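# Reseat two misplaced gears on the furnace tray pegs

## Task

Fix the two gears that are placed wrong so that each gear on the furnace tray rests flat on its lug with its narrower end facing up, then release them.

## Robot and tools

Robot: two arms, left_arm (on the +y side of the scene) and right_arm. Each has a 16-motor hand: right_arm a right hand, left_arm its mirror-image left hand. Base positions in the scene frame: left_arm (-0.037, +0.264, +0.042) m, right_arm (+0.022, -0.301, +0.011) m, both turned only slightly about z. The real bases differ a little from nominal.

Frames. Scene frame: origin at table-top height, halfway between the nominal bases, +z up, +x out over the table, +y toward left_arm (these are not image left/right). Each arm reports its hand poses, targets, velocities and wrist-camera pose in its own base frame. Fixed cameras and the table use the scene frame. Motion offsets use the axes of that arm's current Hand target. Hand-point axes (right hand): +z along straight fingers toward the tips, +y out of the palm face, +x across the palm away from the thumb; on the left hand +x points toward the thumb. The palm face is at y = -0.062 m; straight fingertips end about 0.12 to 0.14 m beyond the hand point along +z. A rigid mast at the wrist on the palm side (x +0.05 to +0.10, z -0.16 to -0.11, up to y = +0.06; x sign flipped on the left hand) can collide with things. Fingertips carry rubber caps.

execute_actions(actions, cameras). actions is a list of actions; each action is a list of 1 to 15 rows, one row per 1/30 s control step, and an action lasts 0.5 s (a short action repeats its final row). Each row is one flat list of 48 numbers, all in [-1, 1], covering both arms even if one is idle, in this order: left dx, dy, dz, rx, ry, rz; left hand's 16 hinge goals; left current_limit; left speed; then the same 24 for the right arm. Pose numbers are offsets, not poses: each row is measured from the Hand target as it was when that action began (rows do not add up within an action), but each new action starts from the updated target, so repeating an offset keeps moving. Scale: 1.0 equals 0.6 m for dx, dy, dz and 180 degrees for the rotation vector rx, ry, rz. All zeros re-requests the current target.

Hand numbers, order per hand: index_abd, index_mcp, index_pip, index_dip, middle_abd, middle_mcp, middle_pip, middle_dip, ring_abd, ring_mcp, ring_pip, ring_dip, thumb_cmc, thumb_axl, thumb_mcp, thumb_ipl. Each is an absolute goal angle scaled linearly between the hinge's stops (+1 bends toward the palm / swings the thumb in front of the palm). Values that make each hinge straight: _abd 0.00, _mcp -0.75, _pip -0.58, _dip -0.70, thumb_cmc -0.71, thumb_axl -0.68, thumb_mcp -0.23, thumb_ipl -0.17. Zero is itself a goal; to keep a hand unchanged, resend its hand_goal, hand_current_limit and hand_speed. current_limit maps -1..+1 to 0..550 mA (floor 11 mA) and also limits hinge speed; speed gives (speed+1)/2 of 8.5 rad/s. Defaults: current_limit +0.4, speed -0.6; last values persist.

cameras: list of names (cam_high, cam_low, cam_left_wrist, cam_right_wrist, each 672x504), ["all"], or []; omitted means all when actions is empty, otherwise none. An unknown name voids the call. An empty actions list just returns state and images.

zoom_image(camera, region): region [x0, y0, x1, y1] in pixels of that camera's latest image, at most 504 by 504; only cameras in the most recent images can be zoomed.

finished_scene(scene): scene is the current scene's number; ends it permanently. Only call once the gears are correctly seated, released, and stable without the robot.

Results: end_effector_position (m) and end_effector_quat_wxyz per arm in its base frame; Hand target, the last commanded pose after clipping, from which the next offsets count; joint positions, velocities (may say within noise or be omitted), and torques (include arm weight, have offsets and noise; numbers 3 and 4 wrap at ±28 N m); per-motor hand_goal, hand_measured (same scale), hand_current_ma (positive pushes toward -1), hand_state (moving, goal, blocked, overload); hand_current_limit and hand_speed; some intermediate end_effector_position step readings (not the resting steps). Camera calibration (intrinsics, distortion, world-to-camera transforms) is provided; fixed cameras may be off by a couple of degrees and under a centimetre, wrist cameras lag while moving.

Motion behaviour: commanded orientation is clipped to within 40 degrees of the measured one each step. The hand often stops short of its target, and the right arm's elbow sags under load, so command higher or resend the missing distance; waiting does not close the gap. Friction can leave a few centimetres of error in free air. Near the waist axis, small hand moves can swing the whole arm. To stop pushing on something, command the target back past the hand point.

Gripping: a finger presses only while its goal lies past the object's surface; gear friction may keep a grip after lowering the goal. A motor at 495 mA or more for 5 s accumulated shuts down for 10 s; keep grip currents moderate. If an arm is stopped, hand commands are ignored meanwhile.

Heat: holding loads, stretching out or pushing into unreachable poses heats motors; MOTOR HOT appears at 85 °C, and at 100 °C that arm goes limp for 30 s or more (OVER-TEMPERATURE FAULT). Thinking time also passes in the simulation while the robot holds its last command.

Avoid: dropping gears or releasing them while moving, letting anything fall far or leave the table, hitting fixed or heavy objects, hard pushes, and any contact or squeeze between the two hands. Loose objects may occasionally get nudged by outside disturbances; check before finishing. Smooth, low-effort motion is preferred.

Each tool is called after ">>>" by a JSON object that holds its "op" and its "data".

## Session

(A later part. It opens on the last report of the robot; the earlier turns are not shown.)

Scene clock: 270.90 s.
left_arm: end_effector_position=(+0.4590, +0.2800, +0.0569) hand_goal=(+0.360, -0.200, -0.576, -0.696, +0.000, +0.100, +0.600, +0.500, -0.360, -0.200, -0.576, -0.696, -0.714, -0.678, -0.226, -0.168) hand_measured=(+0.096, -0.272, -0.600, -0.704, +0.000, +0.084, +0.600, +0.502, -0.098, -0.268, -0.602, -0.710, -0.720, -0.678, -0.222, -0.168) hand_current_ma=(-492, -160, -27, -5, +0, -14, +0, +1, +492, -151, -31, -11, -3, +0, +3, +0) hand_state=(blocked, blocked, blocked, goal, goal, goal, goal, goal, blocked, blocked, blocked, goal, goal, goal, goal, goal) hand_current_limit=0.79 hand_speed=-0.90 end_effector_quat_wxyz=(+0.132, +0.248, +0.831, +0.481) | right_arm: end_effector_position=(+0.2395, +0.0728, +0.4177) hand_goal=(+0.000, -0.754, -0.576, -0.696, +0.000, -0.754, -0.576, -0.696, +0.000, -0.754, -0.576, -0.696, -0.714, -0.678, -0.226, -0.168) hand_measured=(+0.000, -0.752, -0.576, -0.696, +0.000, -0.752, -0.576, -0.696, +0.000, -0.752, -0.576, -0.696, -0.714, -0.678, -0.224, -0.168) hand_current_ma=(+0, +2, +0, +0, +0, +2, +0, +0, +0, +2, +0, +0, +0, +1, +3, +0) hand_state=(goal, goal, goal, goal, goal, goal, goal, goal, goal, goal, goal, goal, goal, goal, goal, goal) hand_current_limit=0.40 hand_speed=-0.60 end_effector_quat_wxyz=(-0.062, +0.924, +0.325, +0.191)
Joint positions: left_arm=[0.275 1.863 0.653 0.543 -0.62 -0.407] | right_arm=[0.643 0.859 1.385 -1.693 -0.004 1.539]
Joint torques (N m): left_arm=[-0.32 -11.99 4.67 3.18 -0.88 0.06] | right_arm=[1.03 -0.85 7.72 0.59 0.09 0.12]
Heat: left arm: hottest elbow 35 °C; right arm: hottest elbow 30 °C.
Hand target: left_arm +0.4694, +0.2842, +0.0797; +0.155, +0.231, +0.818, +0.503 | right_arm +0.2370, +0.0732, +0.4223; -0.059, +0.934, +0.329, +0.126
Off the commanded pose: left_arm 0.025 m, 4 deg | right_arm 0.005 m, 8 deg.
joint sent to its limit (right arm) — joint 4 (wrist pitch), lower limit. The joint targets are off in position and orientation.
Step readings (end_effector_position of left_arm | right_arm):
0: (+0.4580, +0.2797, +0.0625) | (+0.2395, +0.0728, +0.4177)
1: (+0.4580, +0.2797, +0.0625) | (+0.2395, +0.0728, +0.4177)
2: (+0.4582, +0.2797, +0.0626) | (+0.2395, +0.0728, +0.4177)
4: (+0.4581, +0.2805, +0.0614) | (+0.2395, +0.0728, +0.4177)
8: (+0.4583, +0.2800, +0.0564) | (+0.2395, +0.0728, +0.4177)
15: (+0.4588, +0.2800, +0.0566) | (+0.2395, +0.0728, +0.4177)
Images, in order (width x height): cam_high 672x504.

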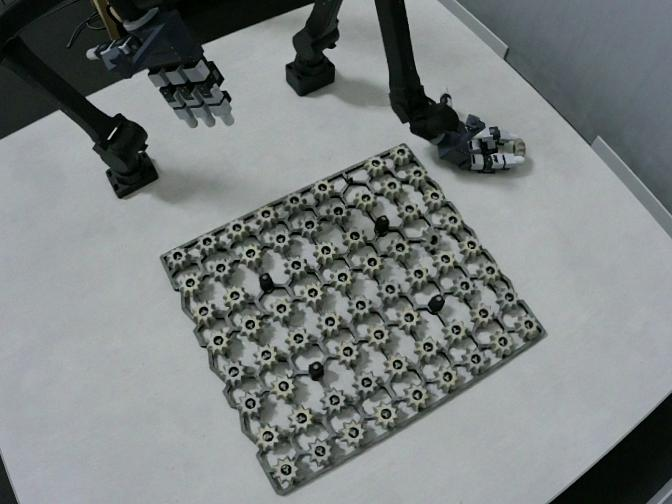

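>>> {"op": "execute_actions", "data": {"actions": [[[-0.001,0.0447,-0.0223,0,0,0,0.36,-0.2,-0.576,-0.696,0,0.1,0.6,0.5,-0.36,-0.2,-0.576,-0.696,-0.714,-0.678,-0.226,-0.168,0.79,-0.9,0,0,0,0,0,0,0,-0.754,-0.576,-0.696,0,-0.754,-0.576,-0.696,0,-0.754,-0.576,-0.696,-0.714,-0.678,-0.226,-0.168,0.4,-0.6]],[[0,-0.0087,0.0257,0.0667,0,0,0.36,-0.036,-0.576,-0.696,0,0.1,0.6,0.5,-0.36,-0.036,-0.576,-0.696,-0.714,-0.678,-0.226,-0.168,0.79,-0.9,0,0,0,0,0,0,0,-0.754,-0.576,-0.696,0,-0.754,-0.576,-0.696,0,-0.754,-0.576,-0.696,-0.714,-0.678,-0.226,-0.168,0.4,-0.6]],[[0,-0.0087,0.0257,0.0667,0,0,0.36,0.13,-0.576,-0.696,0,0.1,0.6,0.5,-0.36,0.13,-0.576,-0.696,-0.714,-0.678,-0.226,-0.168,0.79,-0.9,0,0,0,0,0,0,0,-0.754,-0.576,-0.696,0,-0.754,-0.576,-0.696,0,-0.754,-0.576,-0.696,-0.714,-0.678,-0.226,-0.168,0.4,-0.6]]], "cameras": ["cam_high","cam_low","cam_left_wrist"]}}

>>> {"op": "zoom_image", "data": {"camera": "cam_high", "region": [460, 90, 560, 190]}}

>>> {"op": "zoom_image", "data": {"camera": "cam_low", "region": [300, 230, 420, 340]}}

Scene clock: 274.20 s.
left_arm: end_effector_position=(+0.4509, +0.2877, +0.0380) hand_goal=(+0.360, +0.130, -0.576, -0.696, +0.000, +0.100, +0.600, +0.500, -0.360, +0.130, -0.576, -0.696, -0.714, -0.678, -0.226, -0.168) hand_measured=(+0.096, +0.040, -0.600, -0.704, +0.000, +0.086, +0.600, +0.502, -0.098, +0.054, -0.606, -0.712, -0.720, -0.678, -0.222, -0.168) hand_current_ma=(-492, -234, -27, -6, +0, -13, +0, +1, +492, -176, -38, -13, -4, +0, +3, +0) hand_state=(blocked, blocked, blocked, goal, goal, goal, goal, goal, blocked, blocked, blocked, goal, goal, goal, goal, goal) hand_current_limit=0.79 hand_speed=-0.90 end_effector_quat_wxyz=(+0.062, +0.281, +0.913, +0.290) | right_arm: end_effector_position=(+0.2395, +0.0728, +0.4177) hand_goal=(+0.000, -0.754, -0.576, -0.696, +0.000, -0.754, -0.576, -0.696, +0.000, -0.754, -0.576, -0.696, -0.714, -0.678, -0.226, -0.168) hand_measured=(+0.000, -0.752, -0.576, -0.696, +0.000, -0.752, -0.576, -0.696, +0.000, -0.752, -0.576, -0.696, -0.714, -0.678, -0.224, -0.168) hand_current_ma=(+0, +2, +0, +0, +0, +2, +0, +0, +0, +2, +0, +0, +0, +1, +3, +0) hand_state=(goal, goal, goal, goal, goal, goal, goal, goal, goal, goal, goal, goal, goal, goal, goal, goal) hand_current_limit=0.40 hand_speed=-0.60 end_effector_quat_wxyz=(-0.062, +0.924, +0.325, +0.191)
Joint positions: left_arm=[0.335 1.689 0.783 -0.19 -0.385 -0.543] | right_arm=[0.643 0.859 1.385 -1.693 -0.004 1.539]
Joint torques (N m): left_arm=[0.38 -13.92 9.2 1.39 -0.74 -0.13] | right_arm=[0.97 -0.97 7.75 0.59 0.08 0.11]
Heat: left arm: hottest elbow 35 °C; right arm: hottest elbow 30 °C.
Hand target: left_arm +0.4806, +0.3011, +0.0845; +0.104, +0.258, +0.905, +0.322 | right_arm +0.2370, +0.0732, +0.4223; -0.059, +0.934, +0.329, +0.126
Off the commanded pose: left_arm 0.057 m, 7 deg | right_arm 0.005 m, 8 deg.
joint sent to its limit (right arm) — joint 4 (wrist pitch), lower limit. The joint targets are off in position and orientation.
Step readings (end_effector_position of left_arm | right_arm):
0: (+0.4590, +0.2800, +0.0569) | (+0.2395, +0.0728, +0.4177)
1: (+0.4590, +0.2800, +0.0569) | (+0.2395, +0.0728, +0.4177)
2: (+0.4590, +0.2800, +0.0569) | (+0.2395, +0.0728, +0.4177)
4: (+0.4590, +0.2799, +0.0587) | (+0.2395, +0.0728, +0.4177)
8: (+0.4594, +0.2800, +0.0683) | (+0.2395, +0.0728, +0.4177)
15: (+0.4602, +0.2803, +0.0805) | (+0.2395, +0.0728, +0.4177)
16: (+0.4601, +0.2801, +0.0792) | (+0.2395, +0.0728, +0.4177)
17: (+0.4598, +0.2796, +0.0747) | (+0.2395, +0.0728, +0.4177)
19: (+0.4594, +0.2772, +0.0643) | (+0.2395, +0.0728, +0.4177)
23: (+0.4519, +0.2740, +0.0529) | (+0.2395, +0.0728, +0.4177)
30: (+0.4513, +0.2796, +0.0539) | (+0.2395, +0.0728, +0.4177)
31: (+0.4515, +0.2802, +0.0533) | (+0.2395, +0.0728, +0.4177)
32: (+0.4522, +0.2801, +0.0506) | (+0.2395, +0.0728, +0.4177)
34: (+0.4541, +0.2798, +0.0437) | (+0.2395, +0.0728, +0.4177)
38: (+0.4546, +0.2808, +0.0394) | (+0.2395, +0.0728, +0.4177)
45: (+0.4536, +0.2854, +0.0388) | (+0.2395, +0.0728, +0.4177)
camera_calibration:
cam_left_wrist: T_world_to_cam=[[0.347042, -0.852021, -0.391948, 0.0692412], [-0.800996, -0.486655, 0.348672, 0.435538], [-0.487819, 0.192945, -0.851355, 0.318577], [0, 0, 0, 1]] pos_world=[0.480243, 0.209484, 0.146501]
Images, in order (width x height): cam_high 672x504, cam_low 672x504, cam_left_wrist 672x504.

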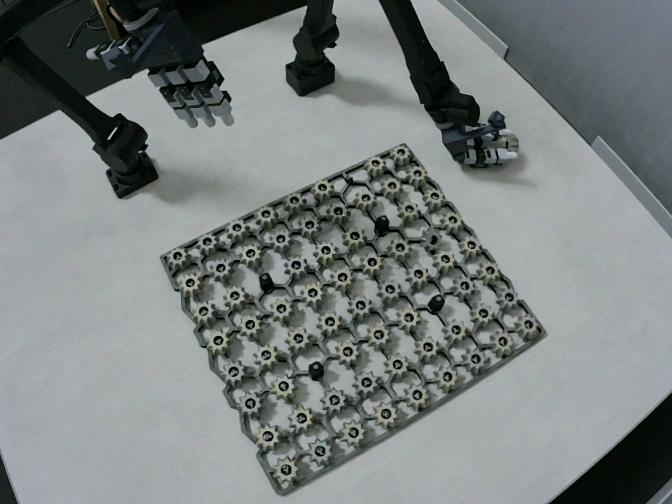

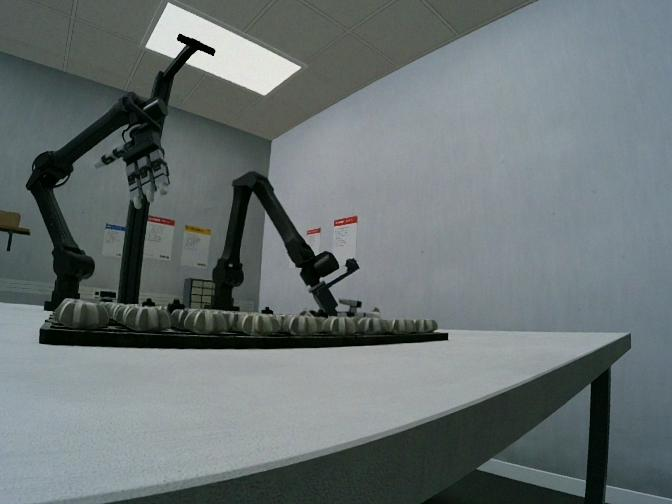

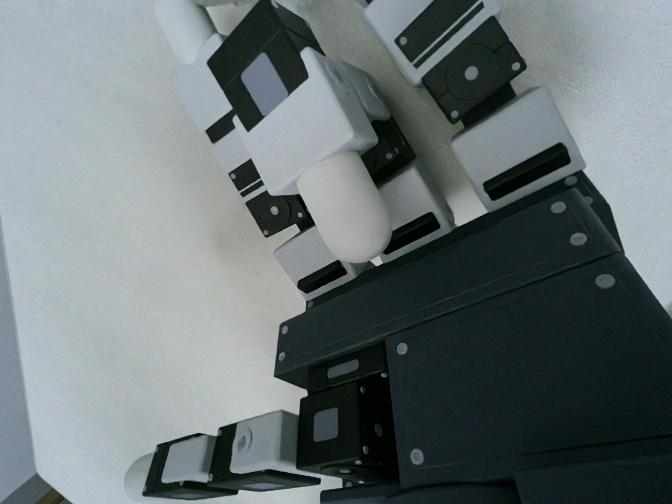

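Scaled by 5.040 from the camera's 672x504 image, which has a finer 960x720 frame.

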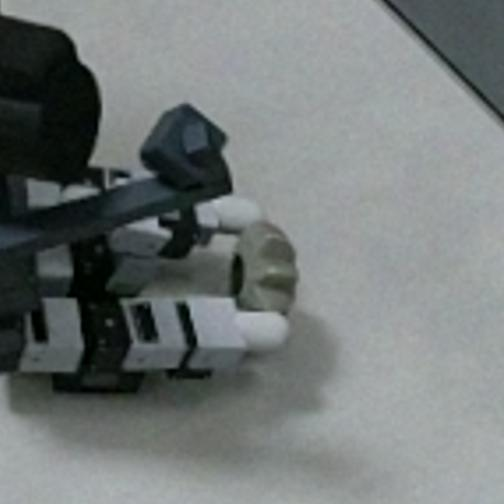

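Scaled by 4.200 from the camera's 672x504 image, which has a finer 960x720 frame.

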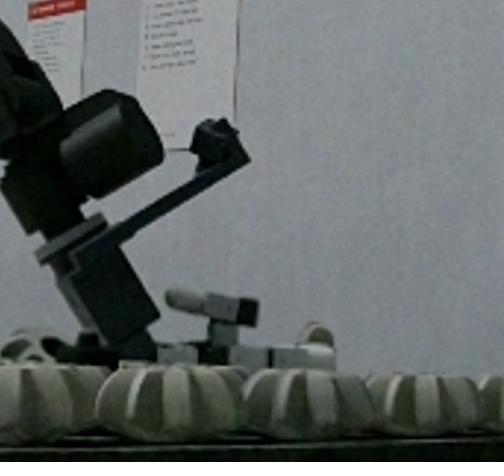

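>>> {"op": "execute_actions", "data": {"actions": [[[0.0004,-0.0127,0.0154,0,0,0,0.36,0.13,-0.576,-0.696,0,0.1,0.6,0.5,-0.36,0.13,-0.576,-0.696,-0.714,-0.678,-0.226,-0.168,0.79,-0.9,0,0,0,0,0,0,0,-0.754,-0.576,-0.696,0,-0.754,-0.576,-0.696,0,-0.754,-0.576,-0.696,-0.714,-0.678,-0.226,-0.168,0.4,-0.6]],[[0.0002,-0.0063,0.0077,0,0,0,0.36,0.13,-0.576,-0.696,0,0.1,0.6,0.5,-0.36,0.13,-0.576,-0.696,-0.714,-0.678,-0.226,-0.168,0.79,-0.9,0,0,0,0,0,0,0,-0.754,-0.576,-0.696,0,-0.754,-0.576,-0.696,0,-0.754,-0.576,-0.696,-0.714,-0.678,-0.226,-0.168,0.4,-0.6]]], "cameras": ["cam_high"]}}

>>> {"op": "zoom_image", "data": {"camera": "cam_high", "region": [460, 110, 540, 190]}}

Scene clock: 275.97 s.
left_arm: end_effector_position=(+0.4507, +0.2882, +0.0316) hand_goal=(+0.360, +0.130, -0.576, -0.696, +0.000, +0.100, +0.600, +0.500, -0.360, +0.130, -0.576, -0.696, -0.714, -0.678, -0.226, -0.168) hand_measured=(+0.096, +0.040, -0.600, -0.704, +0.000, +0.086, +0.600, +0.502, -0.098, +0.056, -0.606, -0.712, -0.720, -0.678, -0.222, -0.168) hand_current_ma=(-492, -231, -27, -6, +0, -13, +0, +1, +492, -172, -38, -13, -4, +0, +3, +0) hand_state=(blocked, blocked, blocked, goal, goal, goal, goal, goal, blocked, blocked, blocked, goal, goal, goal, goal, goal) hand_current_limit=0.79 hand_speed=-0.90 end_effector_quat_wxyz=(+0.064, +0.276, +0.915, +0.289) | right_arm: end_effector_position=(+0.2395, +0.0728, +0.4177) hand_goal=(+0.000, -0.754, -0.576, -0.696, +0.000, -0.754, -0.576, -0.696, +0.000, -0.754, -0.576, -0.696, -0.714, -0.678, -0.226, -0.168) hand_measured=(+0.000, -0.752, -0.576, -0.696, +0.000, -0.752, -0.576, -0.696, +0.000, -0.752, -0.576, -0.696, -0.714, -0.678, -0.224, -0.168) hand_current_ma=(+0, +2, +0, +0, +0, +2, +0, +0, +0, +2, +0, +0, +0, +1, +3, +0) hand_state=(goal, goal, goal, goal, goal, goal, goal, goal, goal, goal, goal, goal, goal, goal, goal, goal) hand_current_limit=0.40 hand_speed=-0.60 end_effector_quat_wxyz=(-0.062, +0.924, +0.325, +0.191)
Joint positions: left_arm=[0.335 1.706 0.783 -0.175 -0.384 -0.557] | right_arm=[0.643 0.859 1.385 -1.693 -0.004 1.539]
Joint torques (N m): left_arm=[0.15 -11.99 8.31 2.61 -0.77 -0.1] | right_arm=[0.91 -0.85 7.72 0.62 0.08 0.11]
Heat: left arm: hottest elbow 35 °C; right arm: hottest elbow 30 °C.
Hand target: left_arm +0.4807, +0.3011, +0.0665; +0.104, +0.258, +0.905, +0.322 | right_arm +0.2370, +0.0732, +0.4223; -0.059, +0.934, +0.329, +0.126
Off the commanded pose: left_arm 0.048 m, 6 deg | right_arm 0.005 m, 8 deg.
joint sent to its limit (right arm) — joint 4 (wrist pitch), lower limit. The joint targets are off in position and orientation.
Step readings (end_effector_position of left_arm | right_arm):
0: (+0.4509, +0.2877, +0.0380) | (+0.2395, +0.0728, +0.4177)
1: (+0.4509, +0.2877, +0.0380) | (+0.2395, +0.0728, +0.4177)
2: (+0.4509, +0.2877, +0.0380) | (+0.2395, +0.0728, +0.4177)
4: (+0.4509, +0.2877, +0.0380) | (+0.2395, +0.0728, +0.4177)
8: (+0.4505, +0.2877, +0.0365) | (+0.2395, +0.0728, +0.4177)
15: (+0.4499, +0.2875, +0.0334) | (+0.2395, +0.0728, +0.4177)
16: (+0.4499, +0.2875, +0.0334) | (+0.2395, +0.0728, +0.4177)
17: (+0.4499, +0.2875, +0.0334) | (+0.2395, +0.0728, +0.4177)
19: (+0.4501, +0.2875, +0.0324) | (+0.2395, +0.0728, +0.4177)
23: (+0.4503, +0.2880, +0.0317) | (+0.2395, +0.0728, +0.4177)
30: (+0.4507, +0.2882, +0.0316) | (+0.2395, +0.0728, +0.4177)
Images, in order (width x height): cam_high 672x504.

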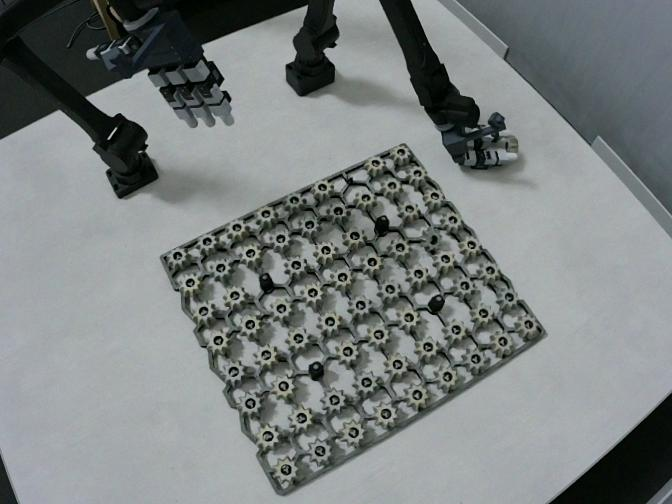

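Scaled by 6.300 from the camera's 672x504 image, which has a finer 960x720 frame.

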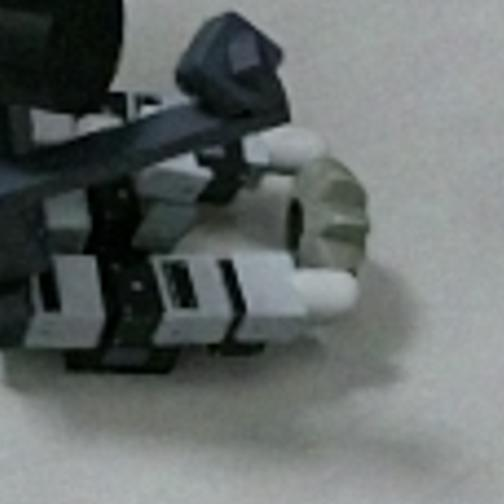

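>>> {"op": "execute_actions", "data": {"actions": [[[0.0003,-0.0106,0.0129,0,0,0,0.36,0.13,-0.576,-0.696,0,0.1,0.6,0.5,-0.36,0.13,-0.576,-0.696,-0.714,-0.678,-0.226,-0.168,0.79,-0.9,0,0,0,0,0,0,0,-0.754,-0.576,-0.696,0,-0.754,-0.576,-0.696,0,-0.754,-0.576,-0.696,-0.714,-0.678,-0.226,-0.168,0.4,-0.6]]], "cameras": ["cam_high"]}}

>>> {"op": "zoom_image", "data": {"camera": "cam_high", "region": [460, 110, 540, 190]}}

Scene clock: 277.43 s.
left_arm: end_effector_position=(+0.4545, +0.2900, +0.0304) hand_goal=(+0.360, +0.130, -0.576, -0.696, +0.000, +0.100, +0.600, +0.500, -0.360, +0.130, -0.576, -0.696, -0.714, -0.678, -0.226, -0.168) hand_measured=(+0.096, +0.042, -0.600, -0.704, +0.000, +0.086, +0.600, +0.502, -0.098, +0.060, -0.606, -0.712, -0.720, -0.678, -0.222, -0.168) hand_current_ma=(-492, -220, -27, -6, +0, -13, +0, +1, +492, -156, -38, -13, -4, +0, +3, +0) hand_state=(blocked, blocked, blocked, goal, goal, goal, goal, goal, blocked, blocked, blocked, goal, goal, goal, goal, goal) hand_current_limit=0.79 hand_speed=-0.90 end_effector_quat_wxyz=(+0.073, +0.271, +0.913, +0.295) | right_arm: end_effector_position=(+0.2395, +0.0728, +0.4177) hand_goal=(+0.000, -0.754, -0.576, -0.696, +0.000, -0.754, -0.576, -0.696, +0.000, -0.754, -0.576, -0.696, -0.714, -0.678, -0.226, -0.168) hand_measured=(+0.000, -0.752, -0.576, -0.696, +0.000, -0.752, -0.576, -0.696, +0.000, -0.752, -0.576, -0.696, -0.714, -0.678, -0.224, -0.168) hand_current_ma=(+0, +2, +0, +0, +0, +2, +0, +0, +0, +2, +0, +0, +0, +1, +3, +0) hand_state=(goal, goal, goal, goal, goal, goal, goal, goal, goal, goal, goal, goal, goal, goal, goal, goal) hand_current_limit=0.40 hand_speed=-0.60 end_effector_quat_wxyz=(-0.062, +0.924, +0.325, +0.191)
Joint positions: left_arm=[0.335 1.72 0.783 -0.138 -0.385 -0.56] | right_arm=[0.643 0.859 1.385 -1.693 -0.004 1.539]
Joint torques (N m): left_arm=[0.26 -11.28 7.95 2.39 -0.77 -0.05] | right_arm=[0.97 -0.91 7.71 0.59 0.08 0.12]
Heat: left arm: hottest elbow 35 °C; right arm: hottest elbow 30 °C.
Hand target: left_arm +0.4807, +0.3011, +0.0565; +0.104, +0.258, +0.905, +0.322 | right_arm +0.2370, +0.0732, +0.4223; -0.059, +0.934, +0.329, +0.126
Off the commanded pose: left_arm 0.039 m, 5 deg | right_arm 0.005 m, 8 deg.
joint sent to its limit (right arm) — joint 4 (wrist pitch), lower limit. The joint targets are off in position and orientation.
Step readings (end_effector_position of left_arm | right_arm):
0: (+0.4507, +0.2882, +0.0316) | (+0.2395, +0.0728, +0.4177)
1: (+0.4507, +0.2882, +0.0316) | (+0.2395, +0.0728, +0.4177)
2: (+0.4510, +0.2883, +0.0313) | (+0.2395, +0.0728, +0.4177)
4: (+0.4518, +0.2889, +0.0313) | (+0.2395, +0.0728, +0.4177)
8: (+0.4539, +0.2897, +0.0310) | (+0.2395, +0.0728, +0.4177)
15: (+0.4547, +0.2900, +0.0312) | (+0.2395, +0.0728, +0.4177)
Images, in order (width x height): cam_high 672x504.

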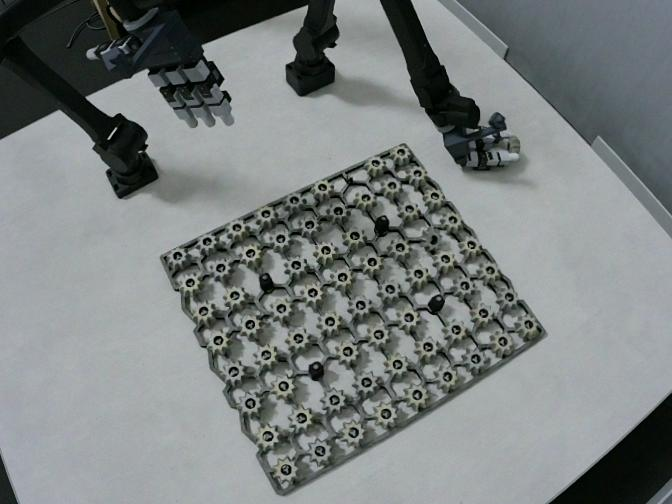

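Scaled by 6.300 from the camera's 672x504 image, which has a finer 960x720 frame.

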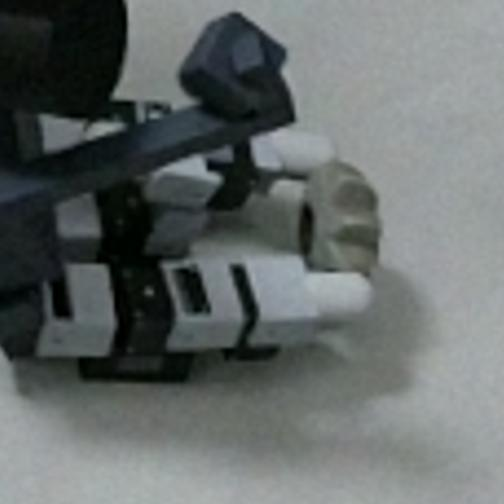

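>>> {"op": "execute_actions", "data": {"actions": [[[0,0,0,0,0,0,0.36,0.08,-0.576,-0.696,0,0.1,0.6,0.5,-0.36,0.08,-0.576,-0.696,-0.714,-0.678,-0.226,-0.168,0.79,-0.9,0,0,0,0,0,0,0,-0.754,-0.576,-0.696,0,-0.754,-0.576,-0.696,0,-0.754,-0.576,-0.696,-0.714,-0.678,-0.226,-0.168,0.4,-0.6]]], "cameras": ["cam_high"]}}

>>> {"op": "zoom_image", "data": {"camera": "cam_high", "region": [490, 120, 540, 170]}}

Scene clock: 278.63 s.
left_arm: end_effector_position=(+0.4546, +0.2901, +0.0306) hand_goal=(+0.360, +0.080, -0.576, -0.696, +0.000, +0.100, +0.600, +0.500, -0.360, +0.080, -0.576, -0.696, -0.714, -0.678, -0.226, -0.168) hand_measured=(+0.096, +0.036, -0.600, -0.704, +0.000, +0.086, +0.600, +0.502, -0.098, +0.052, -0.606, -0.712, -0.720, -0.678, -0.222, -0.168) hand_current_ma=(-492, -73, -27, -6, +0, -13, +0, +1, +492, -38, -38, -13, -4, +0, +3, +0) hand_state=(blocked, blocked, blocked, goal, goal, goal, goal, goal, blocked, blocked, blocked, goal, goal, goal, goal, goal) hand_current_limit=0.79 hand_speed=-0.90 end_effector_quat_wxyz=(+0.074, +0.270, +0.913, +0.296) | right_arm: end_effector_position=(+0.2395, +0.0728, +0.4177) hand_goal=(+0.000, -0.754, -0.576, -0.696, +0.000, -0.754, -0.576, -0.696, +0.000, -0.754, -0.576, -0.696, -0.714, -0.678, -0.226, -0.168) hand_measured=(+0.000, -0.752, -0.576, -0.696, +0.000, -0.752, -0.576, -0.696, +0.000, -0.752, -0.576, -0.696, -0.714, -0.678, -0.224, -0.168) hand_current_ma=(+0, +2, +0, +0, +0, +2, +0, +0, +0, +2, +0, +0, +0, +1, +3, +0) hand_state=(goal, goal, goal, goal, goal, goal, goal, goal, goal, goal, goal, goal, goal, goal, goal, goal) hand_current_limit=0.40 hand_speed=-0.60 end_effector_quat_wxyz=(-0.062, +0.924, +0.325, +0.191)
Joint positions: left_arm=[0.335 1.72 0.783 -0.136 -0.385 -0.562] | right_arm=[0.643 0.859 1.385 -1.693 -0.004 1.539]
Joint torques (N m): left_arm=[0.26 -10.87 7.97 2.39 -0.76 -0.05] | right_arm=[0.91 -0.85 7.72 0.61 0.09 0.11]
Heat: left arm: hottest elbow 34 °C; right arm: hottest elbow 30 °C.
Hand target: left_arm +0.4807, +0.3011, +0.0565; +0.104, +0.258, +0.905, +0.322 | right_arm +0.2370, +0.0732, +0.4223; -0.059, +0.934, +0.329, +0.126
Off the commanded pose: left_arm 0.038 m, 5 deg | right_arm 0.005 m, 8 deg.
joint sent to its limit (right arm) — joint 4 (wrist pitch), lower limit. The joint targets are off in position and orientation.
Step readings (end_effector_position of left_arm | right_arm):
0: (+0.4545, +0.2900, +0.0304) | (+0.2395, +0.0728, +0.4177)
1: (+0.4545, +0.2900, +0.0304) | (+0.2395, +0.0728, +0.4177)
2: (+0.4545, +0.2900, +0.0304) | (+0.2395, +0.0728, +0.4177)
4: (+0.4544, +0.2900, +0.0304) | (+0.2395, +0.0728, +0.4177)
8: (+0.4546, +0.2901, +0.0306) | (+0.2395, +0.0728, +0.4177)
15: (+0.4546, +0.2901, +0.0306) | (+0.2395, +0.0728, +0.4177)
Images, in order (width x height): cam_high 672x504.

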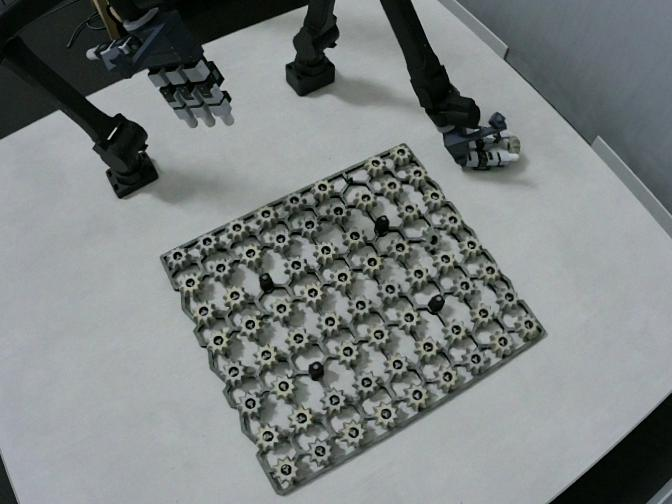

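Scaled by 10.080 from the camera's 672x504 image, which has a finer 960x720 frame.

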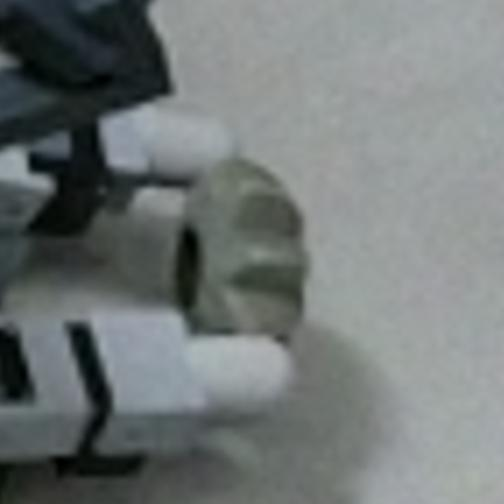

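>>> {"op": "execute_actions", "data": {"actions": [[[0,0,0,0,0,0,0.36,0.03,-0.576,-0.696,0,0.1,0.6,0.5,-0.36,0.03,-0.576,-0.696,-0.714,-0.678,-0.226,-0.168,0.79,-0.9,0,0,0,0,0,0,0,-0.754,-0.576,-0.696,0,-0.754,-0.576,-0.696,0,-0.754,-0.576,-0.696,-0.714,-0.678,-0.226,-0.168,0.4,-0.6]],[[0,0,0,0,0,0,0.36,0.0,-0.576,-0.696,0,0.1,0.6,0.5,-0.36,0.0,-0.576,-0.696,-0.714,-0.678,-0.226,-0.168,0.79,-0.9,0,0,0,0,0,0,0,-0.754,-0.576,-0.696,0,-0.754,-0.576,-0.696,0,-0.754,-0.576,-0.696,-0.714,-0.678,-0.226,-0.168,0.4,-0.6]]], "cameras": ["cam_high"]}}

>>> {"op": "zoom_image", "data": {"camera": "cam_high", "region": [490, 120, 540, 170]}}

Scene clock: 280.20 s.
left_arm: end_effector_position=(+0.4565, +0.2918, +0.0330) hand_goal=(+0.360, +0.000, -0.576, -0.696, +0.000, +0.100, +0.600, +0.500, -0.360, +0.000, -0.576, -0.696, -0.714, -0.678, -0.226, -0.168) hand_measured=(+0.096, -0.020, -0.604, -0.706, +0.000, +0.086, +0.600, +0.502, -0.098, -0.016, -0.606, -0.712, -0.720, -0.678, -0.222, -0.168) hand_current_ma=(-492, -21, -32, -7, +0, -13, +0, +1, +492, -15, -38, -13, -4, +0, +3, +0) hand_state=(blocked, goal, blocked, goal, goal, goal, goal, goal, blocked, goal, blocked, goal, goal, goal, goal, goal) hand_current_limit=0.79 hand_speed=-0.90 end_effector_quat_wxyz=(+0.076, +0.268, +0.913, +0.298) | right_arm: end_effector_position=(+0.2395, +0.0728, +0.4177) hand_goal=(+0.000, -0.754, -0.576, -0.696, +0.000, -0.754, -0.576, -0.696, +0.000, -0.754, -0.576, -0.696, -0.714, -0.678, -0.226, -0.168) hand_measured=(+0.000, -0.752, -0.576, -0.696, +0.000, -0.752, -0.576, -0.696, +0.000, -0.752, -0.576, -0.696, -0.714, -0.678, -0.224, -0.168) hand_current_ma=(+0, +2, +0, +0, +0, +2, +0, +0, +0, +2, +0, +0, +0, +1, +3, +0) hand_state=(goal, goal, goal, goal, goal, goal, goal, goal, goal, goal, goal, goal, goal, goal, goal, goal) hand_current_limit=0.40 hand_speed=-0.60 end_effector_quat_wxyz=(-0.062, +0.924, +0.325, +0.191)
Joint positions: left_arm=[0.336 1.72 0.788 -0.133 -0.387 -0.562] | right_arm=[0.643 0.859 1.385 -1.693 -0.004 1.539]
Joint torques (N m): left_arm=[-0.03 -10.87 7.76 2.25 -0.68 -0.05] | right_arm=[1.03 -0.91 7.72 0.64 0.08 0.12]
Heat: left arm: hottest elbow 34 °C; right arm: hottest elbow 31 °C.
Hand target: left_arm +0.4807, +0.3011, +0.0565; +0.104, +0.258, +0.905, +0.322 | right_arm +0.2370, +0.0732, +0.4223; -0.059, +0.934, +0.329, +0.126
Off the commanded pose: left_arm 0.035 m, 4 deg | right_arm 0.005 m, 8 deg.
joint sent to its limit (right arm) — joint 4 (wrist pitch), lower limit. The joint targets are off in position and orientation.
Step readings (end_effector_position of left_arm | right_arm):
0: (+0.4546, +0.2901, +0.0306) | (+0.2395, +0.0728, +0.4177)
1: (+0.4546, +0.2901, +0.0306) | (+0.2395, +0.0728, +0.4177)
2: (+0.4546, +0.2901, +0.0306) | (+0.2395, +0.0728, +0.4177)
4: (+0.4548, +0.2902, +0.0309) | (+0.2395, +0.0728, +0.4177)
8: (+0.4551, +0.2911, +0.0315) | (+0.2395, +0.0728, +0.4177)
15: (+0.4551, +0.2911, +0.0315) | (+0.2395, +0.0728, +0.4177)
16: (+0.4551, +0.2911, +0.0315) | (+0.2395, +0.0728, +0.4177)
17: (+0.4557, +0.2913, +0.0320) | (+0.2395, +0.0728, +0.4177)
19: (+0.4558, +0.2916, +0.0324) | (+0.2395, +0.0728, +0.4177)
23: (+0.4565, +0.2918, +0.0330) | (+0.2395, +0.0728, +0.4177)
30: (+0.4565, +0.2918, +0.0330) | (+0.2395, +0.0728, +0.4177)
Images, in order (width x height): cam_high 672x504.

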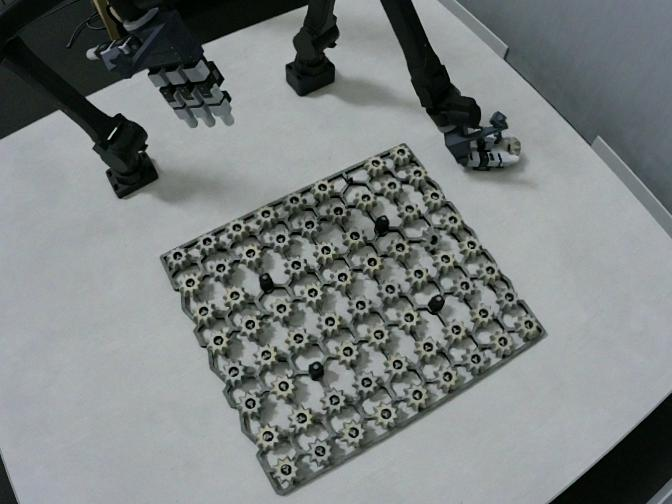

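Scaled by 10.080 from the camera's 672x504 image, which has a finer 960x720 frame.

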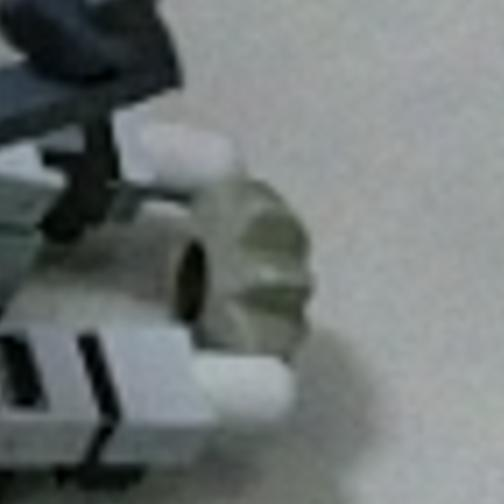

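>>> {"op": "execute_actions", "data": {"actions": [[[0.0009,-0.0319,-0.0135,0,0,0,0.36,0.0,-0.576,-0.696,0,0.1,0.6,0.5,-0.36,0.0,-0.576,-0.696,-0.714,-0.678,-0.226,-0.168,0.79,-0.9,0,0,0,0,0,0,0,-0.754,-0.576,-0.696,0,-0.754,-0.576,-0.696,0,-0.754,-0.576,-0.696,-0.714,-0.678,-0.226,-0.168,0.4,-0.6]]], "cameras": ["cam_high"]}}

>>> {"op": "zoom_image", "data": {"camera": "cam_high", "region": [490, 120, 540, 170]}}

Scene clock: 281.73 s.
left_arm: end_effector_position=(+0.4581, +0.2866, +0.0340) hand_goal=(+0.360, +0.000, -0.576, -0.696, +0.000, +0.100, +0.600, +0.500, -0.360, +0.000, -0.576, -0.696, -0.714, -0.678, -0.226, -0.168) hand_measured=(+0.096, -0.028, -0.604, -0.706, +0.000, +0.086, +0.600, +0.502, -0.098, -0.024, -0.606, -0.712, -0.720, -0.678, -0.222, -0.168) hand_current_ma=(-492, -39, -32, -7, +0, -13, +0, +1, +492, -30, -38, -13, -4, +0, +3, +0) hand_state=(blocked, blocked, blocked, goal, goal, goal, goal, goal, blocked, blocked, blocked, goal, goal, goal, goal, goal) hand_current_limit=0.79 hand_speed=-0.90 end_effector_quat_wxyz=(+0.078, +0.270, +0.910, +0.305) | right_arm: end_effector_position=(+0.2395, +0.0728, +0.4177) hand_goal=(+0.000, -0.754, -0.576, -0.696, +0.000, -0.754, -0.576, -0.696, +0.000, -0.754, -0.576, -0.696, -0.714, -0.678, -0.226, -0.168) hand_measured=(+0.000, -0.752, -0.576, -0.696, +0.000, -0.752, -0.576, -0.696, +0.000, -0.752, -0.576, -0.696, -0.714, -0.678, -0.224, -0.168) hand_current_ma=(+0, +2, +0, +0, +0, +2, +0, +0, +0, +2, +0, +0, +0, +1, +3, +0) hand_state=(goal, goal, goal, goal, goal, goal, goal, goal, goal, goal, goal, goal, goal, goal, goal, goal) hand_current_limit=0.40 hand_speed=-0.60 end_effector_quat_wxyz=(-0.062, +0.924, +0.325, +0.191)
Joint positions: left_arm=[0.323 1.72 0.78 -0.116 -0.399 -0.565] | right_arm=[0.643 0.859 1.385 -1.693 -0.004 1.539]
Joint torques (N m): left_arm=[-1.32 -11.99 5.09 2.39 -0.78 -0.18] | right_arm=[1.03 -0.79 7.75 0.62 0.08 0.11]
Heat: left arm: hottest elbow 34 °C; right arm: hottest elbow 31 °C.
Hand target: left_arm +0.4697, +0.2845, +0.0505; +0.104, +0.258, +0.905, +0.322 | right_arm +0.2370, +0.0732, +0.4223; -0.059, +0.934, +0.329, +0.126
Off the commanded pose: left_arm 0.020 m, 4 deg | right_arm 0.005 m, 8 deg.
joint sent to its limit (right arm) — joint 4 (wrist pitch), lower limit. The joint targets are off in position and orientation.
Step readings (end_effector_position of left_arm | right_arm):
0: (+0.4565, +0.2918, +0.0330) | (+0.2395, +0.0728, +0.4177)
1: (+0.4563, +0.2920, +0.0332) | (+0.2395, +0.0728, +0.4177)
2: (+0.4557, +0.2917, +0.0326) | (+0.2395, +0.0728, +0.4177)
4: (+0.4565, +0.2916, +0.0337) | (+0.2395, +0.0728, +0.4177)
8: (+0.4572, +0.2892, +0.0339) | (+0.2395, +0.0728, +0.4177)
15: (+0.4581, +0.2866, +0.0340) | (+0.2395, +0.0728, +0.4177)
Images, in order (width x height): cam_high 672x504.

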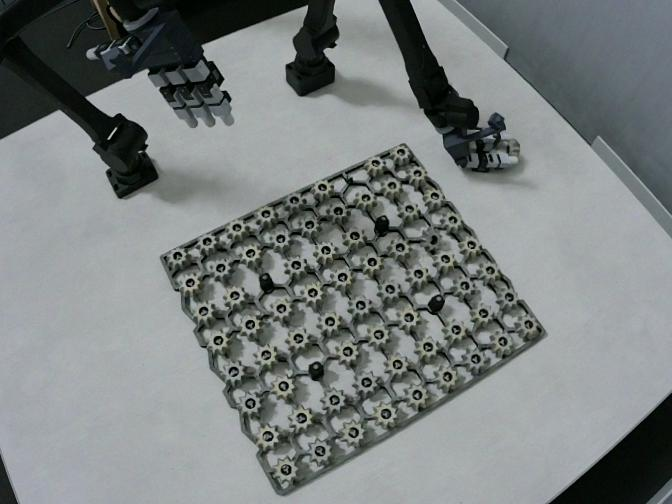

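Scaled by 10.080 from the camera's 672x504 image, which has a finer 960x720 frame.

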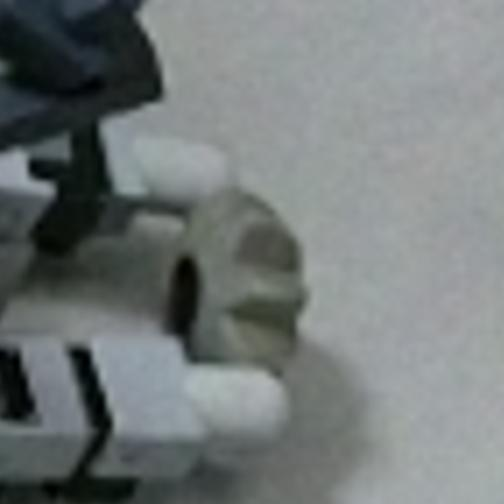

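>>> {"op": "execute_actions", "data": {"actions": [[[0.0009,-0.0319,-0.0135,0,0,0,0.36,0.0,-0.576,-0.696,0,0.1,0.6,0.5,-0.36,0.0,-0.576,-0.696,-0.714,-0.678,-0.226,-0.168,0.79,-0.9,0,0,0,0,0,0,0,-0.754,-0.576,-0.696,0,-0.754,-0.576,-0.696,0,-0.754,-0.576,-0.696,-0.714,-0.678,-0.226,-0.168,0.4,-0.6]]], "cameras": ["cam_high"]}}

>>> {"op": "zoom_image", "data": {"camera": "cam_high", "region": [490, 120, 540, 170]}}

Scene clock: 282.73 s.
left_arm: end_effector_position=(+0.4531, +0.2716, +0.0335) hand_goal=(+0.360, +0.000, -0.576, -0.696, +0.000, +0.100, +0.600, +0.500, -0.360, +0.000, -0.576, -0.696, -0.714, -0.678, -0.226, -0.168) hand_measured=(+0.096, -0.028, -0.604, -0.706, +0.000, +0.086, +0.600, +0.502, -0.098, -0.026, -0.606, -0.712, -0.720, -0.678, -0.222, -0.168) hand_current_ma=(-492, -39, -33, -7, +0, -13, +0, +1, +492, -32, -38, -13, -4, +0, +3, +0) hand_state=(blocked, blocked, blocked, goal, goal, goal, goal, goal, blocked, blocked, blocked, goal, goal, goal, goal, goal) hand_current_limit=0.79 hand_speed=-0.90 end_effector_quat_wxyz=(+0.082, +0.272, +0.907, +0.312) | right_arm: end_effector_position=(+0.2395, +0.0728, +0.4177) hand_goal=(+0.000, -0.754, -0.576, -0.696, +0.000, -0.754, -0.576, -0.696, +0.000, -0.754, -0.576, -0.696, -0.714, -0.678, -0.226, -0.168) hand_measured=(+0.000, -0.752, -0.576, -0.696, +0.000, -0.752, -0.576, -0.696, +0.000, -0.752, -0.576, -0.696, -0.714, -0.678, -0.224, -0.168) hand_current_ma=(+0, +2, +0, +0, +0, +2, +0, +0, +0, +2, +0, +0, +0, +1, +3, +0) hand_state=(goal, goal, goal, goal, goal, goal, goal, goal, goal, goal, goal, goal, goal, goal, goal, goal) hand_current_limit=0.40 hand_speed=-0.60 end_effector_quat_wxyz=(-0.062, +0.924, +0.325, +0.191)
Joint positions: left_arm=[0.29 1.708 0.745 -0.087 -0.421 -0.585] | right_arm=[0.643 0.859 1.385 -1.693 -0.004 1.539]
Joint torques (N m): left_arm=[-1.2 -11.87 4.25 2.07 -0.64 -0.26] | right_arm=[0.97 -0.85 7.76 0.59 0.08 0.12]
Heat: left arm: hottest elbow 34 °C; right arm: hottest elbow 31 °C.
Hand target: left_arm +0.4588, +0.2678, +0.0446; +0.104, +0.258, +0.905, +0.322 | right_arm +0.2370, +0.0732, +0.4223; -0.059, +0.934, +0.329, +0.126
Off the commanded pose: left_arm 0.013 m, 3 deg | right_arm 0.005 m, 8 deg.
joint sent to its limit (right arm) — joint 4 (wrist pitch), lower limit. The joint targets are off in position and orientation.
Step readings (end_effector_position of left_arm | right_arm):
0: (+0.4581, +0.2866, +0.0340) | (+0.2395, +0.0728, +0.4177)
1: (+0.4581, +0.2866, +0.0340) | (+0.2395, +0.0728, +0.4177)
2: (+0.4576, +0.2859, +0.0337) | (+0.2395, +0.0728, +0.4177)
4: (+0.4549, +0.2835, +0.0335) | (+0.2395, +0.0728, +0.4177)
8: (+0.4536, +0.2755, +0.0339) | (+0.2395, +0.0728, +0.4177)
15: (+0.4531, +0.2716, +0.0335) | (+0.2395, +0.0728, +0.4177)
Images, in order (width x height): cam_high 672x504.

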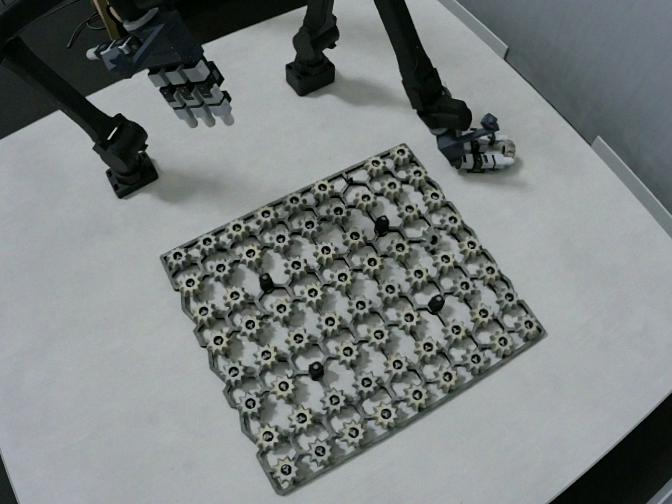

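Scaled by 10.080 from the camera's 672x504 image, which has a finer 960x720 frame.

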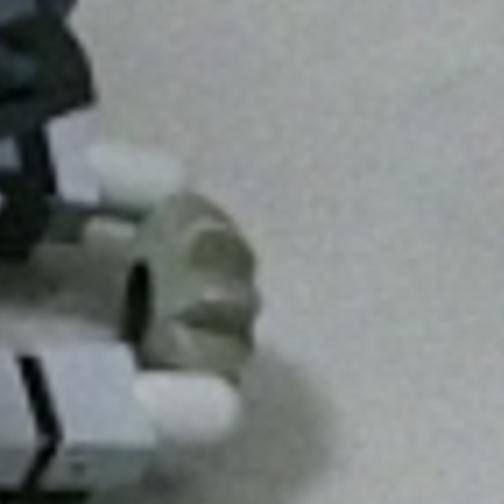

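>>> {"op": "execute_actions", "data": {"actions": [[[0,0,0,0,0,0,0.06,0.0,-0.576,-0.696,0,0.1,0.6,0.5,-0.06,0.0,-0.576,-0.696,-0.714,-0.678,-0.226,-0.168,0.4,-0.9,0,0,0,0,0,0,0,-0.754,-0.576,-0.696,0,-0.754,-0.576,-0.696,0,-0.754,-0.576,-0.696,-0.714,-0.678,-0.226,-0.168,0.4,-0.6]],[[0,0,0,0,0,0,-0.05,0.0,-0.576,-0.696,0,0.1,0.6,0.5,0.05,0.0,-0.576,-0.696,-0.714,-0.678,-0.226,-0.168,0.4,-0.85,0,0,0,0,0,0,0,-0.754,-0.576,-0.696,0,-0.754,-0.576,-0.696,0,-0.754,-0.576,-0.696,-0.714,-0.678,-0.226,-0.168,0.4,-0.6]]], "cameras": ["cam_high","cam_left_wrist"]}}

>>> {"op": "zoom_image", "data": {"camera": "cam_high", "region": [480, 120, 530, 170]}}

Scene clock: 284.73 s.
left_arm: end_effector_position=(+0.4519, +0.2720, +0.0335) hand_goal=(-0.050, +0.000, -0.576, -0.696, +0.000, +0.100, +0.600, +0.500, +0.050, +0.000, -0.576, -0.696, -0.714, -0.678, -0.226, -0.168) hand_measured=(-0.046, -0.010, -0.584, -0.700, +0.000, +0.086, +0.600, +0.502, +0.048, -0.020, -0.584, -0.700, -0.720, -0.678, -0.222, -0.168) hand_current_ma=(+1, -7, -5, -1, +0, -13, +0, +1, -1, -22, -4, -1, -4, +0, +3, +0) hand_state=(goal, goal, goal, goal, goal, goal, goal, goal, goal, goal, goal, goal, goal, goal, goal, goal) hand_current_limit=0.40 hand_speed=-0.85 end_effector_quat_wxyz=(+0.084, +0.267, +0.908, +0.313) | right_arm: end_effector_position=(+0.2395, +0.0728, +0.4177) hand_goal=(+0.000, -0.754, -0.576, -0.696, +0.000, -0.754, -0.576, -0.696, +0.000, -0.754, -0.576, -0.696, -0.714, -0.678, -0.226, -0.168) hand_measured=(+0.000, -0.752, -0.576, -0.696, +0.000, -0.752, -0.576, -0.696, +0.000, -0.752, -0.576, -0.696, -0.714, -0.678, -0.224, -0.168) hand_current_ma=(+0, +2, +0, +0, +0, +2, +0, +0, +0, +2, +0, +0, +0, +1, +3, +0) hand_state=(goal, goal, goal, goal, goal, goal, goal, goal, goal, goal, goal, goal, goal, goal, goal, goal) hand_current_limit=0.40 hand_speed=-0.60 end_effector_quat_wxyz=(-0.062, +0.924, +0.325, +0.191)
Joint positions: left_arm=[0.29 1.708 0.743 -0.084 -0.422 -0.594] | right_arm=[0.643 0.859 1.385 -1.693 -0.004 1.539]
Joint torques (N m): left_arm=[-1.03 -11.75 4.42 2 -0.58 -0.16] | right_arm=[1.03 -0.85 7.73 0.61 0.09 0.11]
Heat: left arm: hottest elbow 34 °C; right arm: hottest elbow 31 °C.
Hand target: left_arm +0.4588, +0.2678, +0.0446; +0.104, +0.258, +0.905, +0.322 | right_arm +0.2370, +0.0732, +0.4223; -0.059, +0.934, +0.329, +0.126
Off the commanded pose: left_arm 0.014 m, 3 deg | right_arm 0.005 m, 8 deg.
joint sent to its limit (right arm) — joint 4 (wrist pitch), lower limit. The joint targets are off in position and orientation.
Step readings (end_effector_position of left_arm | right_arm):
0: (+0.4531, +0.2716, +0.0335) | (+0.2395, +0.0728, +0.4177)
1: (+0.4531, +0.2716, +0.0335) | (+0.2395, +0.0728, +0.4177)
2: (+0.4531, +0.2716, +0.0335) | (+0.2395, +0.0728, +0.4177)
4: (+0.4531, +0.2716, +0.0335) | (+0.2395, +0.0728, +0.4177)
8: (+0.4531, +0.2716, +0.0335) | (+0.2395, +0.0728, +0.4177)
15: (+0.4518, +0.2719, +0.0333) | (+0.2395, +0.0728, +0.4177)
16: (+0.4518, +0.2719, +0.0333) | (+0.2395, +0.0728, +0.4177)
17: (+0.4517, +0.2720, +0.0333) | (+0.2395, +0.0728, +0.4177)
19: (+0.4517, +0.2720, +0.0333) | (+0.2395, +0.0728, +0.4177)
23: (+0.4517, +0.2720, +0.0333) | (+0.2395, +0.0728, +0.4177)
30: (+0.4519, +0.2720, +0.0335) | (+0.2395, +0.0728, +0.4177)
camera_calibration:
cam_left_wrist: T_world_to_cam=[[0.382862, -0.834977, -0.395259, 0.0330238], [-0.813366, -0.507542, 0.284317, 0.44376], [-0.438009, 0.212637, -0.873461, 0.291139], [0, 0, 0, 1]] pos_world=[0.475818, 0.190894, 0.141183]
Images, in order (width x height): cam_high 672x504, cam_left_wrist 672x504.

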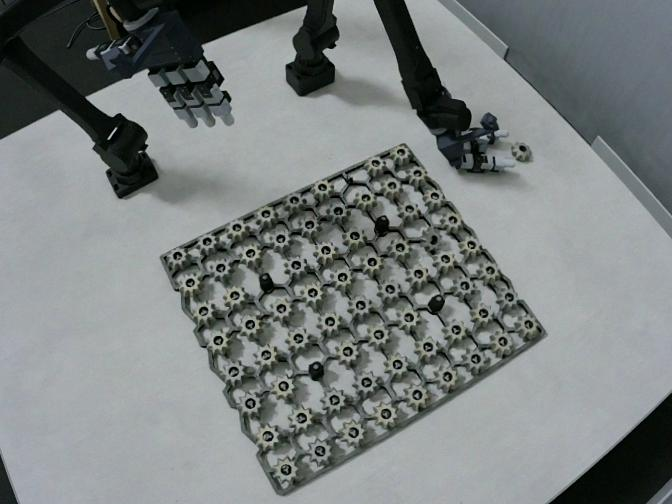

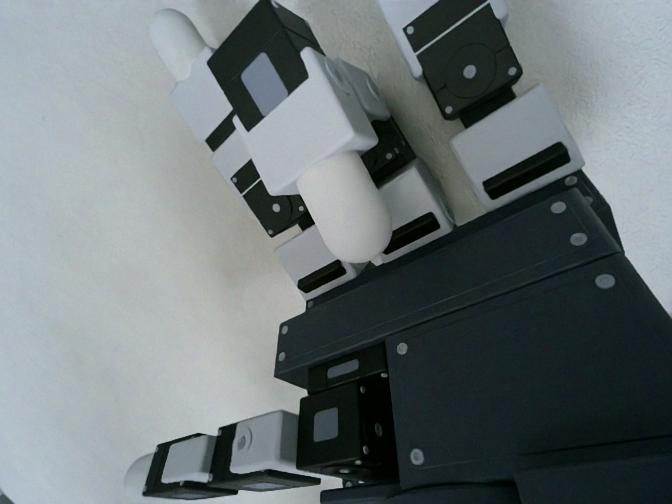

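Scaled by 10.080 from the camera's 672x504 image, which has a finer 960x720 frame.

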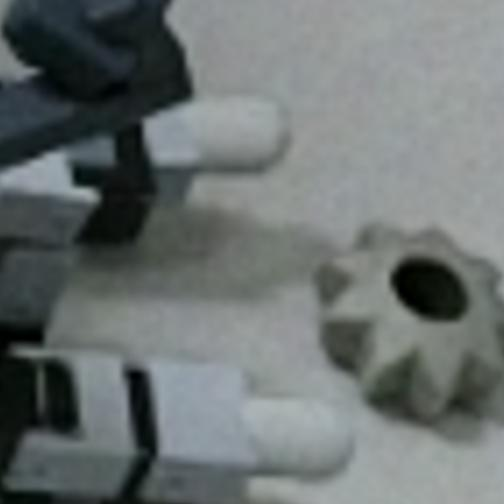

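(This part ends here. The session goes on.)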